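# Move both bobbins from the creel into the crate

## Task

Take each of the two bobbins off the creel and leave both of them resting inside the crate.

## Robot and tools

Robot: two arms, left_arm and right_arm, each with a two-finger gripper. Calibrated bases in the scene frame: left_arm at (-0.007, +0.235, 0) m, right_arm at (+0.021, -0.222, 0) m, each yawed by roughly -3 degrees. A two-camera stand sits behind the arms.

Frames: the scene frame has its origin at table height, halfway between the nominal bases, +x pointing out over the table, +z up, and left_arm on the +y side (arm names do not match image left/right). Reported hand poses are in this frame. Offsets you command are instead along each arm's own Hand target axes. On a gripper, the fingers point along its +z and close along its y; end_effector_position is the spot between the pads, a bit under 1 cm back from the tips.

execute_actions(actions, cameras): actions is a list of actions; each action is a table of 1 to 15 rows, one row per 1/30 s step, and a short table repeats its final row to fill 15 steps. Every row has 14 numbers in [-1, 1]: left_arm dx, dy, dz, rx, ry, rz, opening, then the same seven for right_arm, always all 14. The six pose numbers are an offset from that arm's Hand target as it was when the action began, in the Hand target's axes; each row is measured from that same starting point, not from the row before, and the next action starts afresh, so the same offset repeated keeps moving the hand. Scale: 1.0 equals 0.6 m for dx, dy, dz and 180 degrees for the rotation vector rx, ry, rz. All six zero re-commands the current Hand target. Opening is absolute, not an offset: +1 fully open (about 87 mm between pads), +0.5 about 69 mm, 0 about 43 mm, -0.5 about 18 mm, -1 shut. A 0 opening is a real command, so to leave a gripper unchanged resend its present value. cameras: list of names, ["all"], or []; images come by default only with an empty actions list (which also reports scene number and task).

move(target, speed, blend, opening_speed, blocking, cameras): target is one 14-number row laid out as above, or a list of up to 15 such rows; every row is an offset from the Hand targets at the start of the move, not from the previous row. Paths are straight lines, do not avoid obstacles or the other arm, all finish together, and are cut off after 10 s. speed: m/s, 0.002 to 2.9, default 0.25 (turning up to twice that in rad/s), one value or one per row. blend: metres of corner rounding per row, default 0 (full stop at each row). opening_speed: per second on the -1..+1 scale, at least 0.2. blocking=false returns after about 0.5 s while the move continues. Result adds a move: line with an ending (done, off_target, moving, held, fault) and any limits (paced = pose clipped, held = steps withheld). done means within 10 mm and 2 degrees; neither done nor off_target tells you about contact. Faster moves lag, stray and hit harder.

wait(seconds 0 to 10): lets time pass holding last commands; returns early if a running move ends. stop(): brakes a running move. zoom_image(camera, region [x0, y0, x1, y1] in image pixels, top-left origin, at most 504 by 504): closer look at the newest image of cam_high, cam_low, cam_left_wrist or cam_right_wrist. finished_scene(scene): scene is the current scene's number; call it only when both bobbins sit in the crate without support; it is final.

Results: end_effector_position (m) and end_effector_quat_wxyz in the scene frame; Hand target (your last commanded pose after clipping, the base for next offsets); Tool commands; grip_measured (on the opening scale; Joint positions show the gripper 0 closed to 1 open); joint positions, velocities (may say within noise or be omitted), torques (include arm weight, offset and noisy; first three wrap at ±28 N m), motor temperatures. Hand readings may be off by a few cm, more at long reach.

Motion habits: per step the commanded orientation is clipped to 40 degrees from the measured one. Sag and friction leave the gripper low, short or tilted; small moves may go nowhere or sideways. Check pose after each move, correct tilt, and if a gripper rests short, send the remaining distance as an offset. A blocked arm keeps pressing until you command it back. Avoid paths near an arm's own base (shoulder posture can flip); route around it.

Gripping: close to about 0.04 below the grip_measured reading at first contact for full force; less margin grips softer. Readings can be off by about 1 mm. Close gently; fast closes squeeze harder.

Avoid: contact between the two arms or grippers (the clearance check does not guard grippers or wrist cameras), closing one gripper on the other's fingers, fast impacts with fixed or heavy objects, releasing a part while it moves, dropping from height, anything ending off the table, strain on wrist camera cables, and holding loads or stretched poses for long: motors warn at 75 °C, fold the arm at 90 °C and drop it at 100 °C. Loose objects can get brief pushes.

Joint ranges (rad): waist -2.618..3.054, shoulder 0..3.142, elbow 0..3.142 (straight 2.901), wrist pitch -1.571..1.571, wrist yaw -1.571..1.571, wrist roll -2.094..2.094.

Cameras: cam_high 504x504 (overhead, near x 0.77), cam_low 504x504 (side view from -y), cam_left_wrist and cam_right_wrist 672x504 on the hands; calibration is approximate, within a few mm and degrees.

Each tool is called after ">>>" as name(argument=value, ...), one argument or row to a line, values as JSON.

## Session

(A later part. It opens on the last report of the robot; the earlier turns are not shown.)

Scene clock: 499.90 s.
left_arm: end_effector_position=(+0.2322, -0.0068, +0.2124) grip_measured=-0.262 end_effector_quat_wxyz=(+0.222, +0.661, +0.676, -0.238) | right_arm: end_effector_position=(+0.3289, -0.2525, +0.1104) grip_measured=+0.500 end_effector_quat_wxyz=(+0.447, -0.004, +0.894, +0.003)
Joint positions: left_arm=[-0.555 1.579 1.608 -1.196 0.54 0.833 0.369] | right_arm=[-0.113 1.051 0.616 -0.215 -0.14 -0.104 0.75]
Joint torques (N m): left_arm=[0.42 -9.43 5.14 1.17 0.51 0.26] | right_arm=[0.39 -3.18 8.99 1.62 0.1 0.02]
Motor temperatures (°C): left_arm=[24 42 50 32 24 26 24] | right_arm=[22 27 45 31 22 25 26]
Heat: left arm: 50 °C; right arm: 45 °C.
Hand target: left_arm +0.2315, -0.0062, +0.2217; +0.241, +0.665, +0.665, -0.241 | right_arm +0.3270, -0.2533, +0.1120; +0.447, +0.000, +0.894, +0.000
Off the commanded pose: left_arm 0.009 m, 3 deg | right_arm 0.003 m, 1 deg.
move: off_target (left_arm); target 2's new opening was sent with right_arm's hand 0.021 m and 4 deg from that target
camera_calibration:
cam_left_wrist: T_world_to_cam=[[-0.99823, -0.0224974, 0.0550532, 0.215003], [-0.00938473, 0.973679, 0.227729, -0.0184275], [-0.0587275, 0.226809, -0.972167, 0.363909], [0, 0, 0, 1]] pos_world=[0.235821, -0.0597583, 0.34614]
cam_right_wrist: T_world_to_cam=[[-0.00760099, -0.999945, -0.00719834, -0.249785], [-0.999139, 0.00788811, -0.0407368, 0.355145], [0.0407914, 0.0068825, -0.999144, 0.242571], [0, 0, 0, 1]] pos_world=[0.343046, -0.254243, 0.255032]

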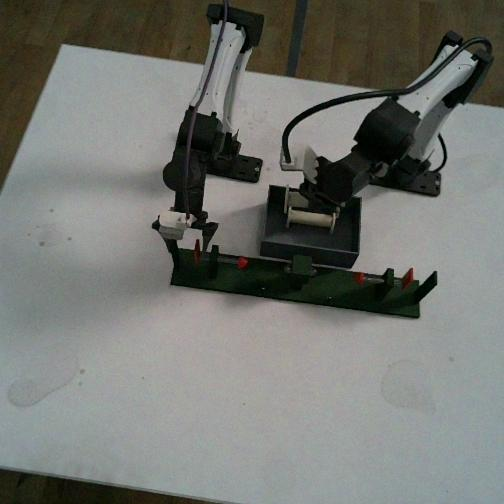

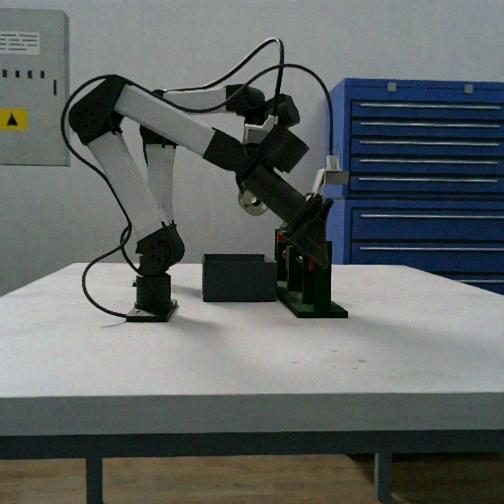

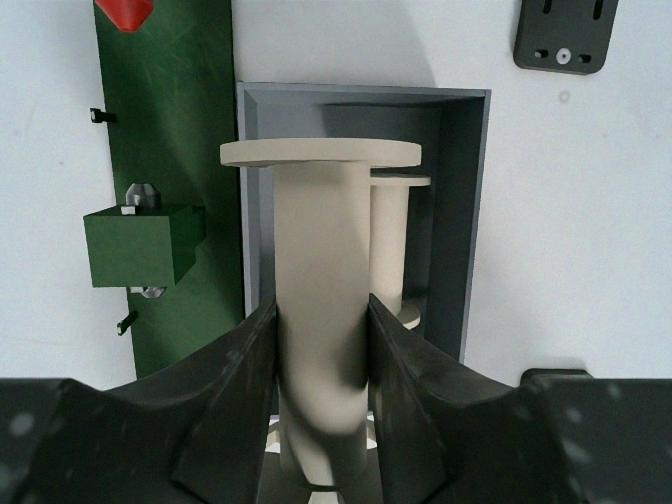

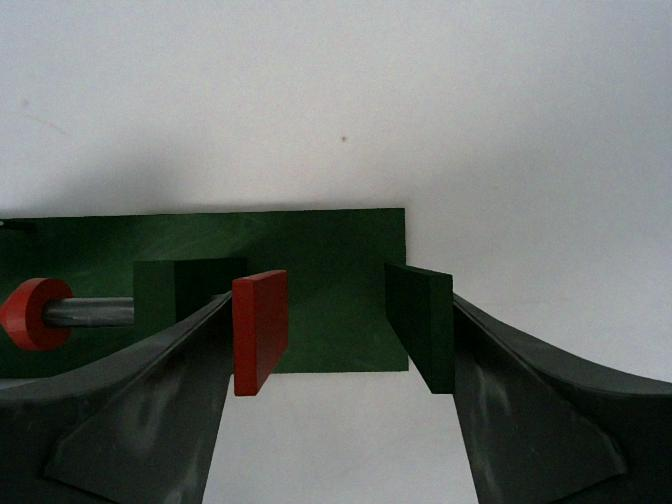

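>>> move(
  target=[0.1088,-0.005,0.1045,-0.0045,-0.0104,0.0088,-0.36,0,0,0,0,0,0,0.9],
  cameras=["all"],
  speed=0.08,
  opening_speed=0.25,
)

>>> zoom_image(
  camera="cam_low",
  region=[190, 170, 330, 310],
)

>>> zoom_image(
  camera="cam_high",
  region=[240, 150, 400, 310],
)

Scene clock: 521.47 s.
left_arm: end_effector_position=(+0.2253, +0.0063, +0.1219) grip_measured=-0.262 end_effector_quat_wxyz=(+0.235, +0.664, +0.668, -0.242) | right_arm: end_effector_position=(+0.3289, -0.2527, +0.1104) grip_measured=+0.899 end_effector_quat_wxyz=(+0.447, -0.004, +0.894, +0.002)
Joint positions: left_arm=[-0.522 1.484 1.146 -0.824 0.569 0.875 0.369] | right_arm=[-0.113 1.051 0.616 -0.215 -0.139 -0.104 0.95]
Joint torques (N m): left_arm=[0.4 -8.64 5.39 1.32 0.53 0.26] | right_arm=[0.4 -3.23 9.01 1.61 0.09 0]
Heat: left arm: 47 °C; right arm: 44 °C.
Hand target: left_arm +0.2287, +0.0038, +0.1316; +0.260, +0.668, +0.653, -0.243 | right_arm +0.3270, -0.2533, +0.1120; +0.447, +0.000, +0.894, +0.000
Off the commanded pose: left_arm 0.011 m, 3 deg | right_arm 0.003 m, 1 deg.
move: off_target (left_arm)
camera_calibration:
cam_left_wrist: T_world_to_cam=[[-0.999214, -0.0102456, 0.0382845, 0.215572], [-0.00227238, 0.979228, 0.202749, -0.00936654], [-0.0395666, 0.202502, -0.978482, 0.269035], [0, 0, 0, 1]] pos_world=[0.226026, -0.0430997, 0.256892]
cam_right_wrist: T_world_to_cam=[[-0.00822036, -0.999944, -0.00672107, -0.249794], [-0.999138, 0.00848683, -0.0406303, 0.355271], [0.0406851, 0.00638129, -0.999152, 0.242482], [0, 0, 0, 1]] pos_world=[0.343046, -0.254342, 0.255032]

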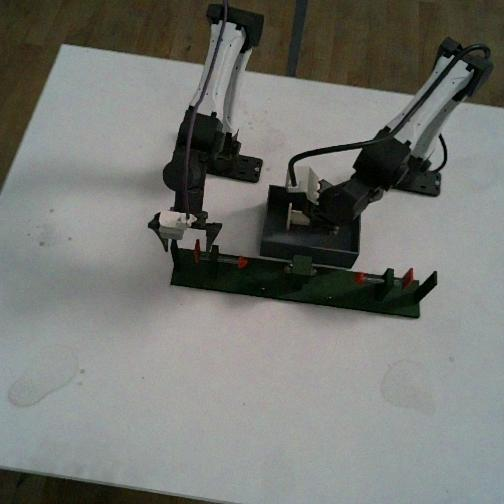

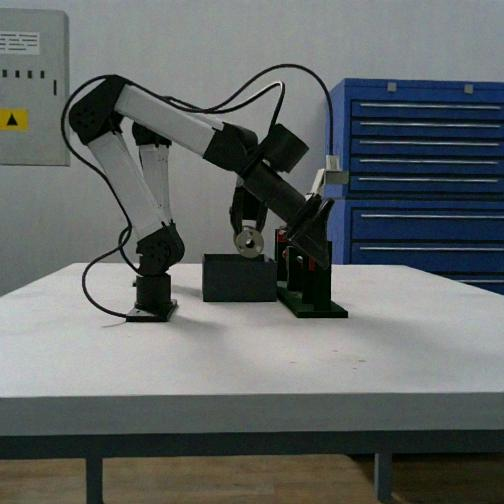

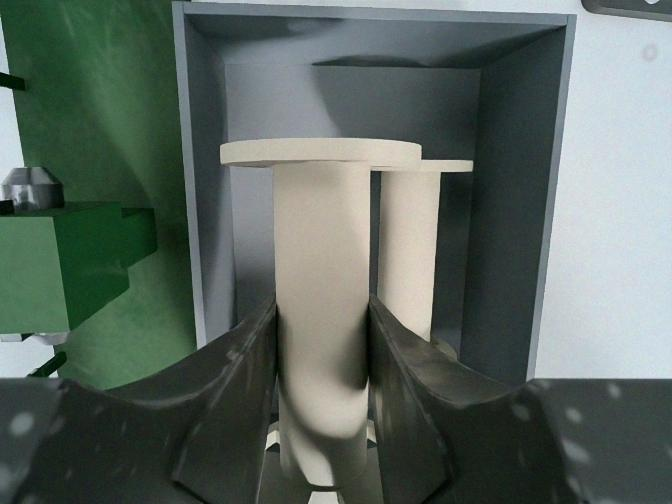

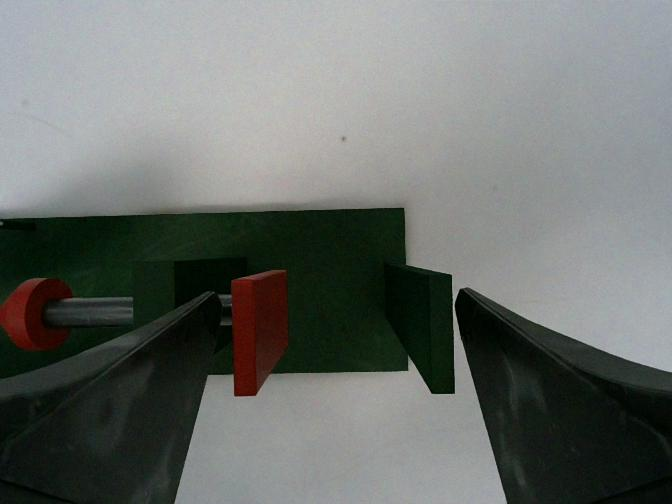

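Scaled by 3.600.

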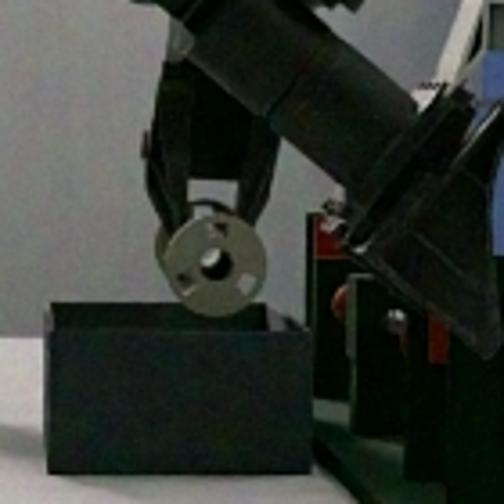

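Scaled by 3.150.

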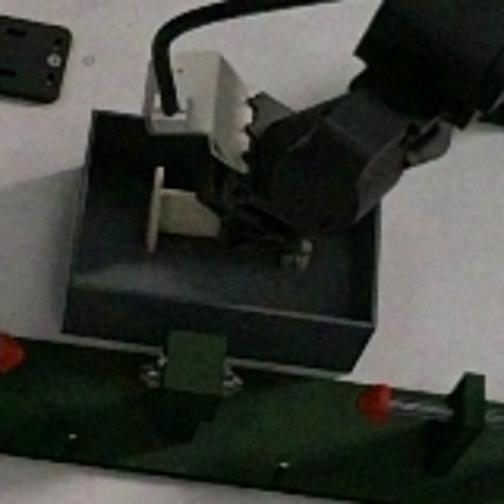

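>>> move(
  target=[0.0663,0.0018,0.0792,0,0,0,-0.36,0,0,0,0,0,0,0.9],
  cameras=["cam_left_wrist","cam_low","cam_high"],
  speed=0.06,
)

>>> zoom_image(
  camera="cam_low",
  region=[190, 170, 330, 310],
)

>>> zoom_image(
  camera="cam_high",
  region=[240, 150, 400, 310],
)

Scene clock: 529.60 s.
left_arm: end_effector_position=(+0.2286, +0.0048, +0.0704) grip_measured=-0.262 end_effector_quat_wxyz=(+0.251, +0.665, +0.662, -0.238) | right_arm: end_effector_position=(+0.3289, -0.2527, +0.1104) grip_measured=+0.899 end_effector_quat_wxyz=(+0.447, -0.004, +0.894, +0.002)
Joint positions: left_arm=[-0.52 1.511 0.952 -0.568 0.569 0.876 0.369] | right_arm=[-0.113 1.051 0.616 -0.215 -0.139 -0.104 0.95]
Joint torques (N m): left_arm=[0.21 -5.31 5.22 1.39 0.53 0.24] | right_arm=[0.44 -3.23 8.99 1.61 0.09 -0.01]
Heat: left arm: 47 °C; right arm: 44 °C.
Hand target: left_arm +0.2316, +0.0017, +0.0698; +0.260, +0.668, +0.653, -0.243 | right_arm +0.3270, -0.2533, +0.1120; +0.447, +0.000, +0.894, +0.000
Off the commanded pose: left_arm 0.004 m, 2 deg | right_arm 0.003 m, 1 deg.
move: done
camera_calibration:
cam_left_wrist: T_world_to_cam=[[-0.999893, -0.0108324, 0.00980976, 0.222954], [-0.00884264, 0.982881, 0.184027, 0.00541747], [-0.0116353, 0.183921, -0.982872, 0.213185], [0, 0, 0, 1]] pos_world=[0.225458, -0.0421189, 0.20635]
Images, in order (width x height): cam_high 504x504, cam_low 504x504, cam_left_wrist 672x504.

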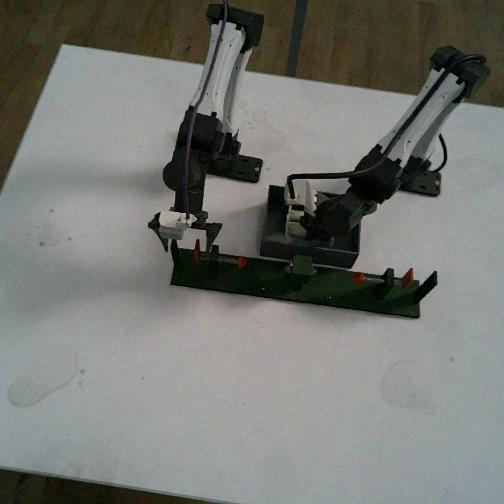

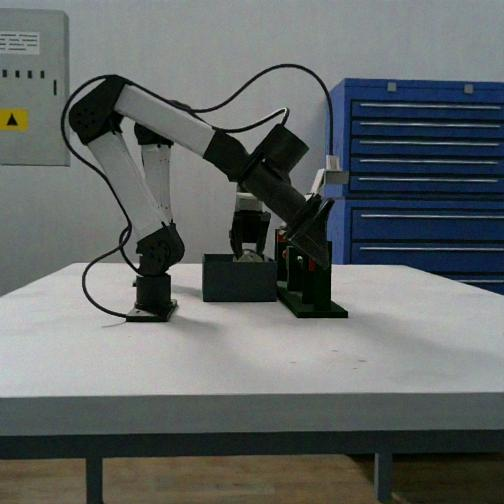

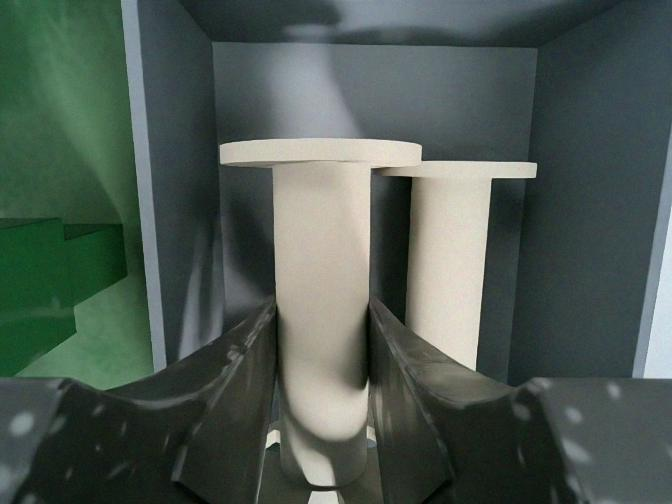

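Scaled by 3.600.

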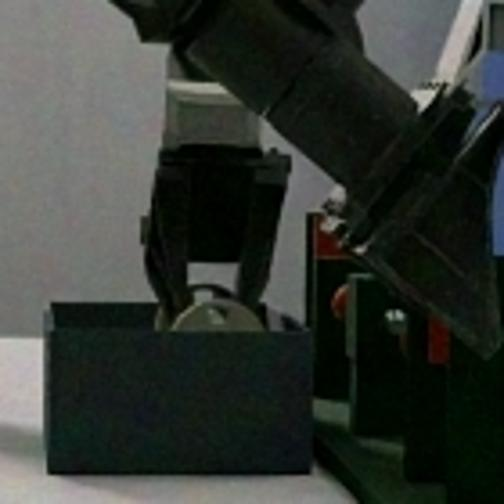

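Scaled by 3.150.

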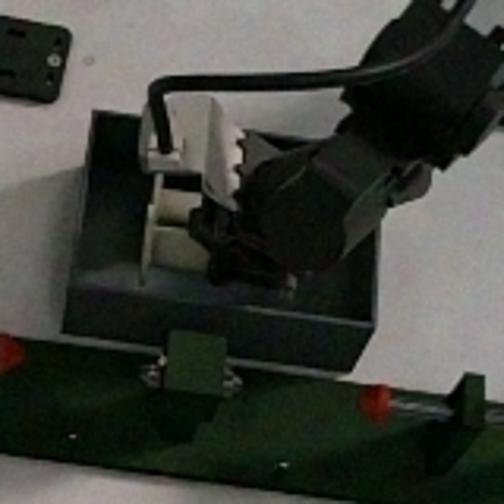

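>>> move(
  target=[-0.0125,0,0.0105,0,0,0,-0.36,0,0,0,0,0,0,0.9],
  cameras=["cam_left_wrist"],
  speed=0.03,
)

Scene clock: 542.73 s.
left_arm: end_effector_position=(+0.2273, -0.0011, +0.0670) grip_measured=-0.262 end_effector_quat_wxyz=(+0.249, +0.669, +0.658, -0.241) | right_arm: end_effector_position=(+0.3289, -0.2527, +0.1104) grip_measured=+0.899 end_effector_quat_wxyz=(+0.447, -0.004, +0.894, +0.002)
Joint positions: left_arm=[-0.537 1.527 0.952 -0.549 0.569 0.87 0.369] | right_arm=[-0.113 1.051 0.616 -0.215 -0.139 -0.104 0.95]
Joint torques (N m): left_arm=[-0.96 -5.44 6.41 1.42 0.4 -0.02] | right_arm=[0.47 -3.22 8.92 1.61 0.09 0.01]
Motor temperatures (°C): left_arm=[24 39 45 31 24 26 24] | right_arm=[22 27 44 33 22 25 25]
Heat: left arm: 45 °C; right arm: 44 °C.
Hand target: left_arm +0.2315, -0.0082, +0.0701; +0.260, +0.668, +0.653, -0.243 | right_arm +0.3270, -0.2533, +0.1120; +0.447, +0.000, +0.894, +0.000
Off the commanded pose: left_arm 0.009 m, 1 deg | right_arm 0.003 m, 1 deg.
move: done
camera_calibration:
cam_left_wrist: T_world_to_cam=[[-0.999937, 0.00227432, 0.0110089, 0.221599], [0.00424613, 0.983186, 0.18256, 0.00901224], [-0.0104086, 0.182595, -0.983133, 0.210689], [0, 0, 0, 1]] pos_world=[0.22374, -0.0478355, 0.20305]
Images, in order (width x height): cam_left_wrist 672x504.

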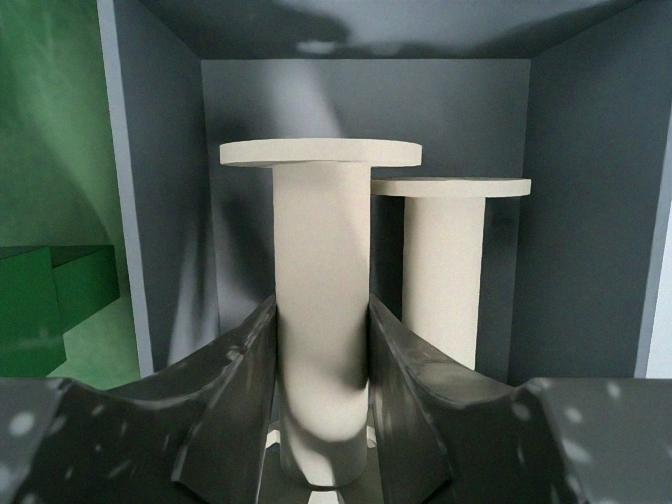

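>>> move(
  target=[0.0222,0.0007,0.0248,0,0,0,-0.36,0,0,0,0,0,0,0.9],
  cameras=["cam_left_wrist","cam_low"],
  speed=0.03,
)

>>> zoom_image(
  camera="cam_low",
  region=[190, 170, 330, 310],
)

Scene clock: 549.37 s.
left_arm: end_effector_position=(+0.2313, -0.0038, +0.0508) grip_measured=-0.262 end_effector_quat_wxyz=(+0.254, +0.669, +0.656, -0.240) | right_arm: end_effector_position=(+0.3289, -0.2527, +0.1104) grip_measured=+0.899 end_effector_quat_wxyz=(+0.447, -0.004, +0.894, +0.002)
Joint positions: left_arm=[-0.537 1.562 0.913 -0.465 0.569 0.87 0.369] | right_arm=[-0.113 1.051 0.616 -0.215 -0.139 -0.104 0.95]
Joint torques (N m): left_arm=[-0.76 -5.67 5.14 1.41 0.4 0.02] | right_arm=[0.42 -3.18 8.98 1.61 0.1 -0.02]
Heat: left arm: 45 °C; right arm: 44 °C.
Hand target: left_arm +0.2324, -0.0081, +0.0501; +0.260, +0.668, +0.653, -0.243 | right_arm +0.3270, -0.2533, +0.1120; +0.447, +0.000, +0.894, +0.000
Off the commanded pose: left_arm 0.005 m, 1 deg | right_arm 0.003 m, 1 deg.
move: done
camera_calibration:
cam_left_wrist: T_world_to_cam=[[-0.999995, 0.00208426, 0.00233111, 0.226215], [0.00246355, 0.984246, 0.176789, 0.0152296], [-0.00192591, 0.176794, -0.984246, 0.193334], [0, 0, 0, 1]] pos_world=[0.226549, -0.0496414, 0.187068]
Images, in order (width x height): cam_low 504x504, cam_left_wrist 672x504.

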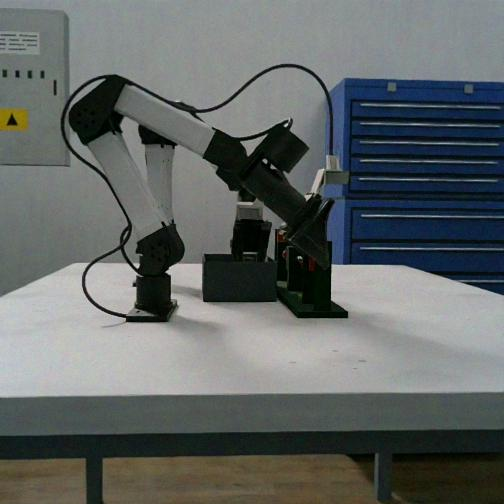

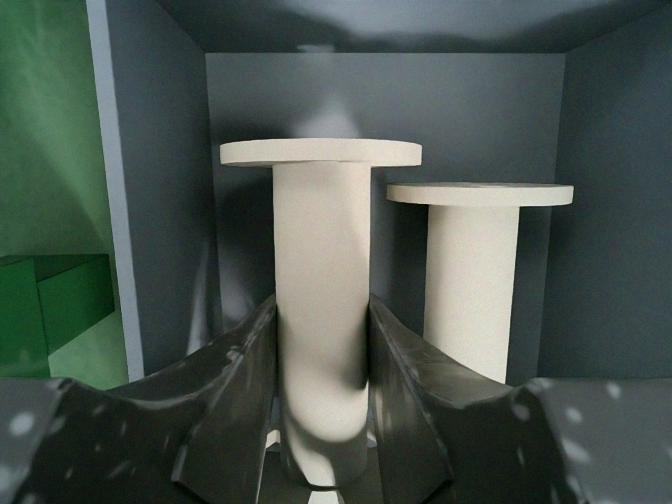

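Scaled by 3.600.

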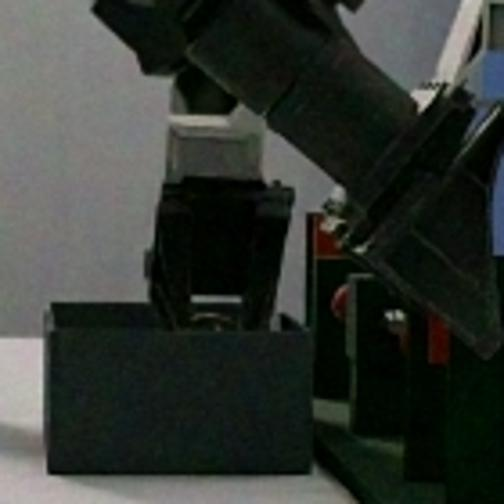

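>>> move(
  target=[0.0089,-0.003,0.0099,0,0,0,-0.36,0,0,0,0,0,0,0.9],
  cameras=[],
  speed=0.02,
)

>>> move(
  target=[0.0055,0,0.0062,0,0,0,-0.36,0,0,0,0,0,0,0.9],
  cameras=["cam_left_wrist","cam_low"],
  speed=0.02,
)

>>> zoom_image(
  camera="cam_low",
  region=[190, 170, 330, 310],
)

Scene clock: 556.07 s.
left_arm: end_effector_position=(+0.2305, -0.0032, +0.0430) grip_measured=-0.262 end_effector_quat_wxyz=(+0.255, +0.669, +0.656, -0.240) | right_arm: end_effector_position=(+0.3289, -0.2527, +0.1104) grip_measured=+0.899 end_effector_quat_wxyz=(+0.447, -0.004, +0.894, +0.002)
Joint positions: left_arm=[-0.537 1.57 0.886 -0.428 0.569 0.869 0.369] | right_arm=[-0.113 1.051 0.616 -0.215 -0.139 -0.104 0.95]
Joint torques (N m): left_arm=[-1.03 -5.65 5.04 1.44 0.39 -0.01] | right_arm=[0.46 -3.25 8.96 1.62 0.1 -0.01]
Heat: left arm: 45 °C; right arm: 43 °C.
Hand target: left_arm +0.2308, -0.0080, +0.0421; +0.260, +0.668, +0.653, -0.243 | right_arm +0.3270, -0.2533, +0.1120; +0.447, +0.000, +0.894, +0.000
Off the commanded pose: left_arm 0.005 m, 1 deg | right_arm 0.003 m, 1 deg.
move: done
No camera images: "cameras" was empty.

Scene clock: 556.97 s.
left_arm: end_effector_position=(+0.2308, -0.0035, +0.0384) grip_measured=-0.262 end_effector_quat_wxyz=(+0.255, +0.669, +0.656, -0.240) | right_arm: end_effector_position=(+0.3289, -0.2527, +0.1104) grip_measured=+0.899 end_effector_quat_wxyz=(+0.447, -0.004, +0.894, +0.002)
Joint positions: left_arm=[-0.537 1.579 0.875 -0.407 0.569 0.869 0.369] | right_arm=[-0.113 1.051 0.616 -0.215 -0.139 -0.104 0.95]
Joint torques (N m): left_arm=[-1.01 -5.63 4.93 1.43 0.39 0] | right_arm=[0.46 -3.18 8.95 1.63 0.1 0]
Heat: left arm: 45 °C; right arm: 43 °C.
Hand target: left_arm +0.2310, -0.0080, +0.0371; +0.260, +0.668, +0.653, -0.243 | right_arm +0.3270, -0.2533, +0.1120; +0.447, +0.000, +0.894, +0.000
Off the commanded pose: left_arm 0.005 m, 1 deg | right_arm 0.003 m, 1 deg.
move: done
camera_calibration:
cam_left_wrist: T_world_to_cam=[[-0.999999, 0.00151639, 0.000304122, 0.225773], [0.00154622, 0.984549, 0.1751, 0.0174489], [-0.0000339021, 0.1751, -0.984551, 0.180587], [0, 0, 0, 1]] pos_world=[0.225752, -0.0491425, 0.174673]
Images, in order (width x height): cam_low 504x504, cam_left_wrist 672x504.

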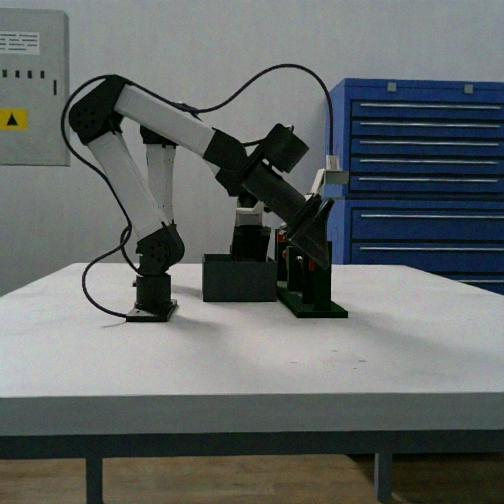

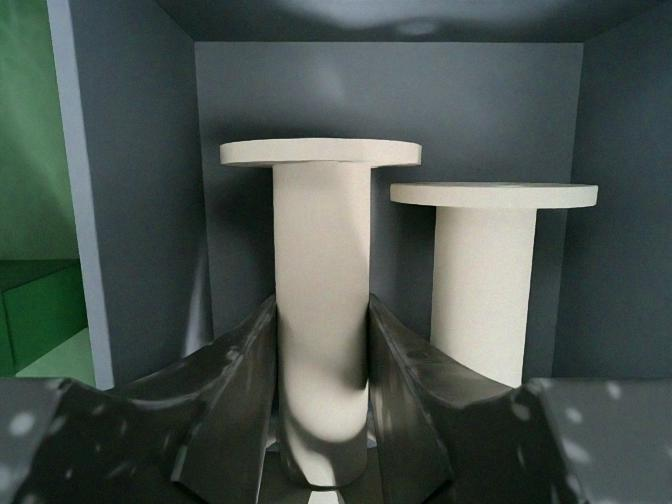

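Scaled by 3.600.

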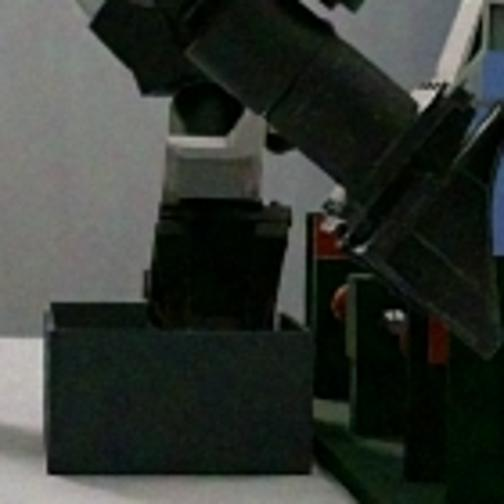

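>>> move(
  target=[0.0055,0,0.0062,0,0,0,-0.36,0,0,0,0,0,0,0.9],
  cameras=["cam_left_wrist"],
  speed=0.02,
)

Scene clock: 560.20 s.
left_arm: end_effector_position=(+0.2320, -0.0043, +0.0368) grip_measured=-0.262 end_effector_quat_wxyz=(+0.258, +0.669, +0.655, -0.239) | right_arm: end_effector_position=(+0.3289, -0.2527, +0.1104) grip_measured=+0.899 end_effector_quat_wxyz=(+0.447, -0.004, +0.894, +0.002)
Joint positions: left_arm=[-0.537 1.584 0.87 -0.391 0.569 0.869 0.369] | right_arm=[-0.113 1.051 0.616 -0.215 -0.139 -0.104 0.95]
Joint torques (N m): left_arm=[-0.98 -5.05 4.38 1.52 0.39 0.01] | right_arm=[0.4 -3.25 8.99 1.61 0.09 -0.01]
Heat: left arm: 45 °C; right arm: 43 °C.
Hand target: left_arm +0.2311, -0.0080, +0.0321; +0.260, +0.668, +0.653, -0.243 | right_arm +0.3270, -0.2533, +0.1120; +0.447, +0.000, +0.894, +0.000
Off the commanded pose: left_arm 0.006 m, 1 deg | right_arm 0.003 m, 1 deg.
move: done
camera_calibration:
cam_left_wrist: T_world_to_cam=[[-0.999989, 0.000896463, -0.00456701, 0.227191], [0.0000994555, 0.985166, 0.171602, 0.0189708], [0.0046531, 0.1716, -0.985156, 0.178044], [0, 0, 0, 1]] pos_world=[0.226358, -0.0494454, 0.173183]
Images, in order (width x height): cam_left_wrist 672x504.

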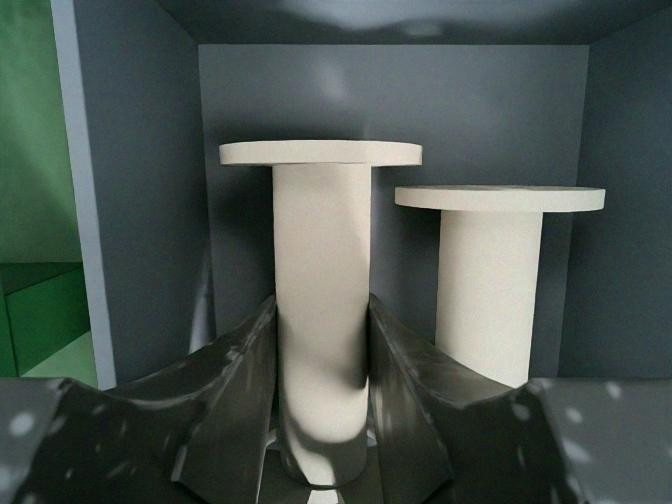

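>>> move(
  target=[-0.005,0,-0.005,0,0,0,-0.1,0,0,0,0,0,0,0.9],
  cameras=["cam_left_wrist"],
  speed=0.02,
  opening_speed=0.2,
)

Scene clock: 564.97 s.
left_arm: end_effector_position=(+0.2314, -0.0048, +0.0368) grip_measured=-0.100 end_effector_quat_wxyz=(+0.258, +0.668, +0.656, -0.240) | right_arm: end_effector_position=(+0.3289, -0.2527, +0.1104) grip_measured=+0.899 end_effector_quat_wxyz=(+0.447, -0.004, +0.894, +0.002)
Joint positions: left_arm=[-0.539 1.584 0.87 -0.39 0.569 0.864 0.45] | right_arm=[-0.113 1.051 0.616 -0.215 -0.139 -0.104 0.95]
Joint torques (N m): left_arm=[-0.88 -5.83 5.26 1.31 0.38 0.04] | right_arm=[0.38 -3.29 8.95 1.63 0.11 -0.01]
Heat: left arm: 45 °C; right arm: 43 °C.
Hand target: left_arm +0.2311, -0.0083, +0.0363; +0.260, +0.668, +0.653, -0.243 | right_arm +0.3270, -0.2533, +0.1120; +0.447, +0.000, +0.894, +0.000
Off the commanded pose: left_arm 0.004 m, 1 deg | right_arm 0.003 m, 1 deg.
move: done
camera_calibration:
cam_left_wrist: T_world_to_cam=[[-0.999998, -0.000660486, -0.00188284, 0.22655], [-0.000973391, 0.985205, 0.171376, 0.019729], [0.00174179, 0.171378, -0.985204, 0.178882], [0, 0, 0, 1]] pos_world=[0.226257, -0.0499438, 0.173281]
Images, in order (width x height): cam_left_wrist 672x504.

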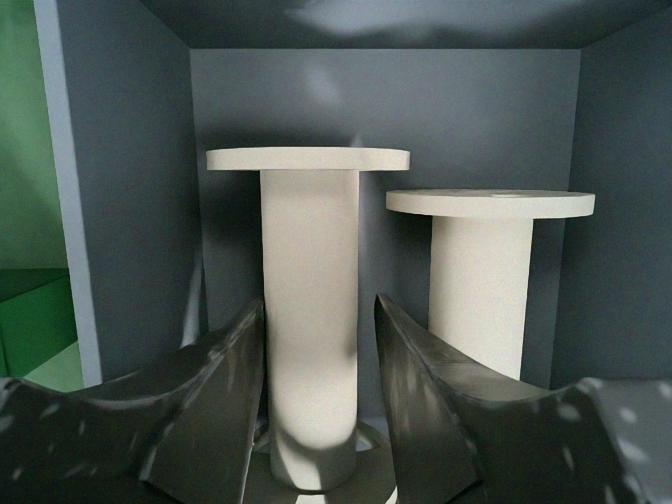

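>>> move(
  target=[
    [-0.0113,0.004,-0.0124,0,0,0,-0.05,0,0,0,0,0,0,0.9],
    [-0.066,0.004,-0.075,0,0,0,-0.05,0,0,0,0,0,0,0.9],
    [-0.18,0.0,-0.21,0,0,0,0.3,0,0,-0.1,0,0,0,0.9],
  ],
  cameras=["all"],
  speed=[0.02,0.05,0.12],
  opening_speed=0.4,
)

Scene clock: 574.37 s.
left_arm: end_effector_position=(+0.2256, -0.0011, +0.1890) grip_measured=+0.300 end_effector_quat_wxyz=(+0.245, +0.667, +0.660, -0.243) | right_arm: end_effector_position=(+0.2789, -0.2528, +0.1391) grip_measured=+0.899 end_effector_quat_wxyz=(+0.442, +0.002, +0.897, -0.001)
Joint positions: left_arm=[-0.539 1.488 1.408 -1.052 0.57 0.864 0.65] | right_arm=[-0.156 0.81 0.649 -0.505 -0.16 -0.125 0.95]
Joint torques (N m): left_arm=[-0.88 -7.13 8.38 1.04 0.38 0.04] | right_arm=[-0.29 -1.2 11.36 1.55 -0.16 -0.14]
Heat: left arm: 46 °C; right arm: 44 °C.
Hand target: left_arm +0.2262, -0.0050, +0.2023; +0.260, +0.668, +0.653, -0.243 | right_arm +0.2789, -0.2533, +0.1480; +0.447, +0.000, +0.894, +0.000
Off the commanded pose: left_arm 0.014 m, 2 deg | right_arm 0.009 m, 1 deg.
move: off_target (left_arm); target 3's new opening was sent with left_arm's hand 0.014 m and 2 deg from that target
camera_calibration:
cam_left_wrist: T_world_to_cam=[[-0.999759, -0.000741072, 0.0219614, 0.216409], [0.00335564, 0.98256, 0.185916, -0.0137547], [-0.0217162, 0.185944, -0.98232, 0.332915], [0, 0, 0, 1]] pos_world=[0.223632, -0.0482285, 0.324833]
cam_right_wrist: T_world_to_cam=[[-0.022026, -0.999741, -0.00578281, -0.246341], [-0.999347, 0.0221822, -0.0285135, 0.3083], [0.0286344, 0.005151, -0.999577, 0.276385], [0, 0, 0, 1]] pos_world=[0.294758, -0.25454, 0.283634]

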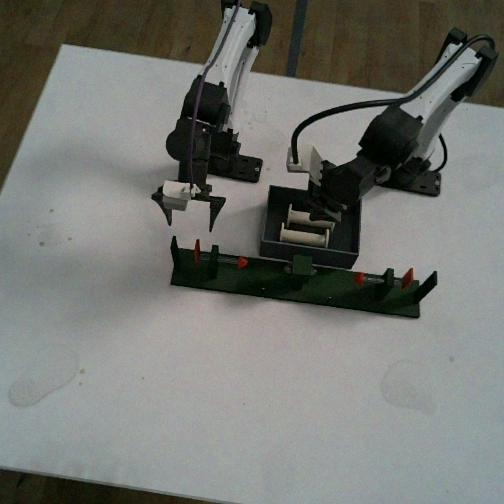

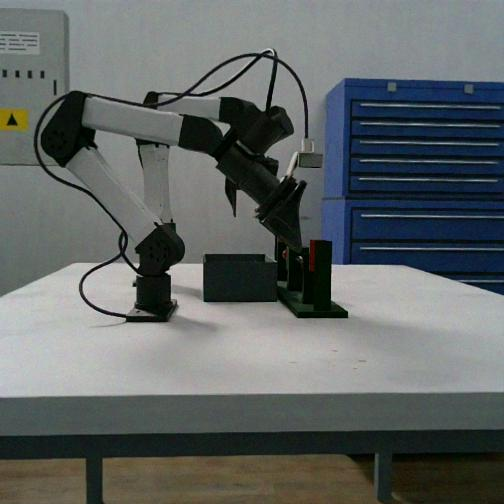

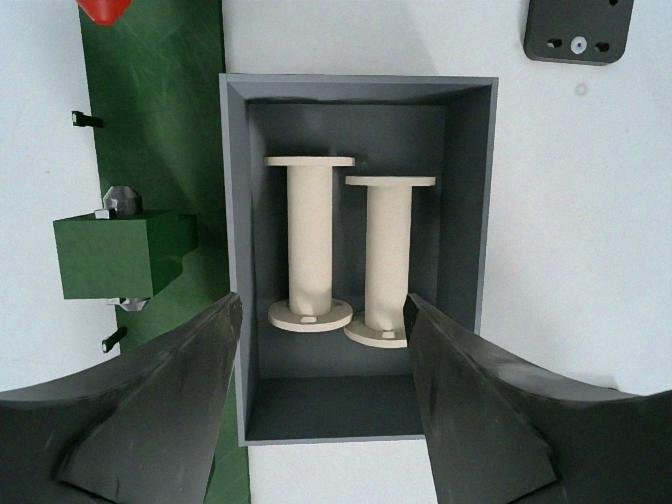

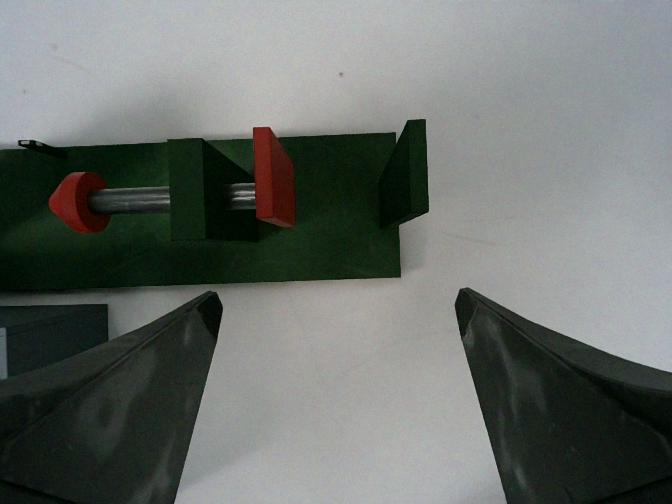

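Both bobbins are resting in the crate, and both arms are clear.

>>> finished_scene(
  scene=1,
)

The scene is finished: the task was done.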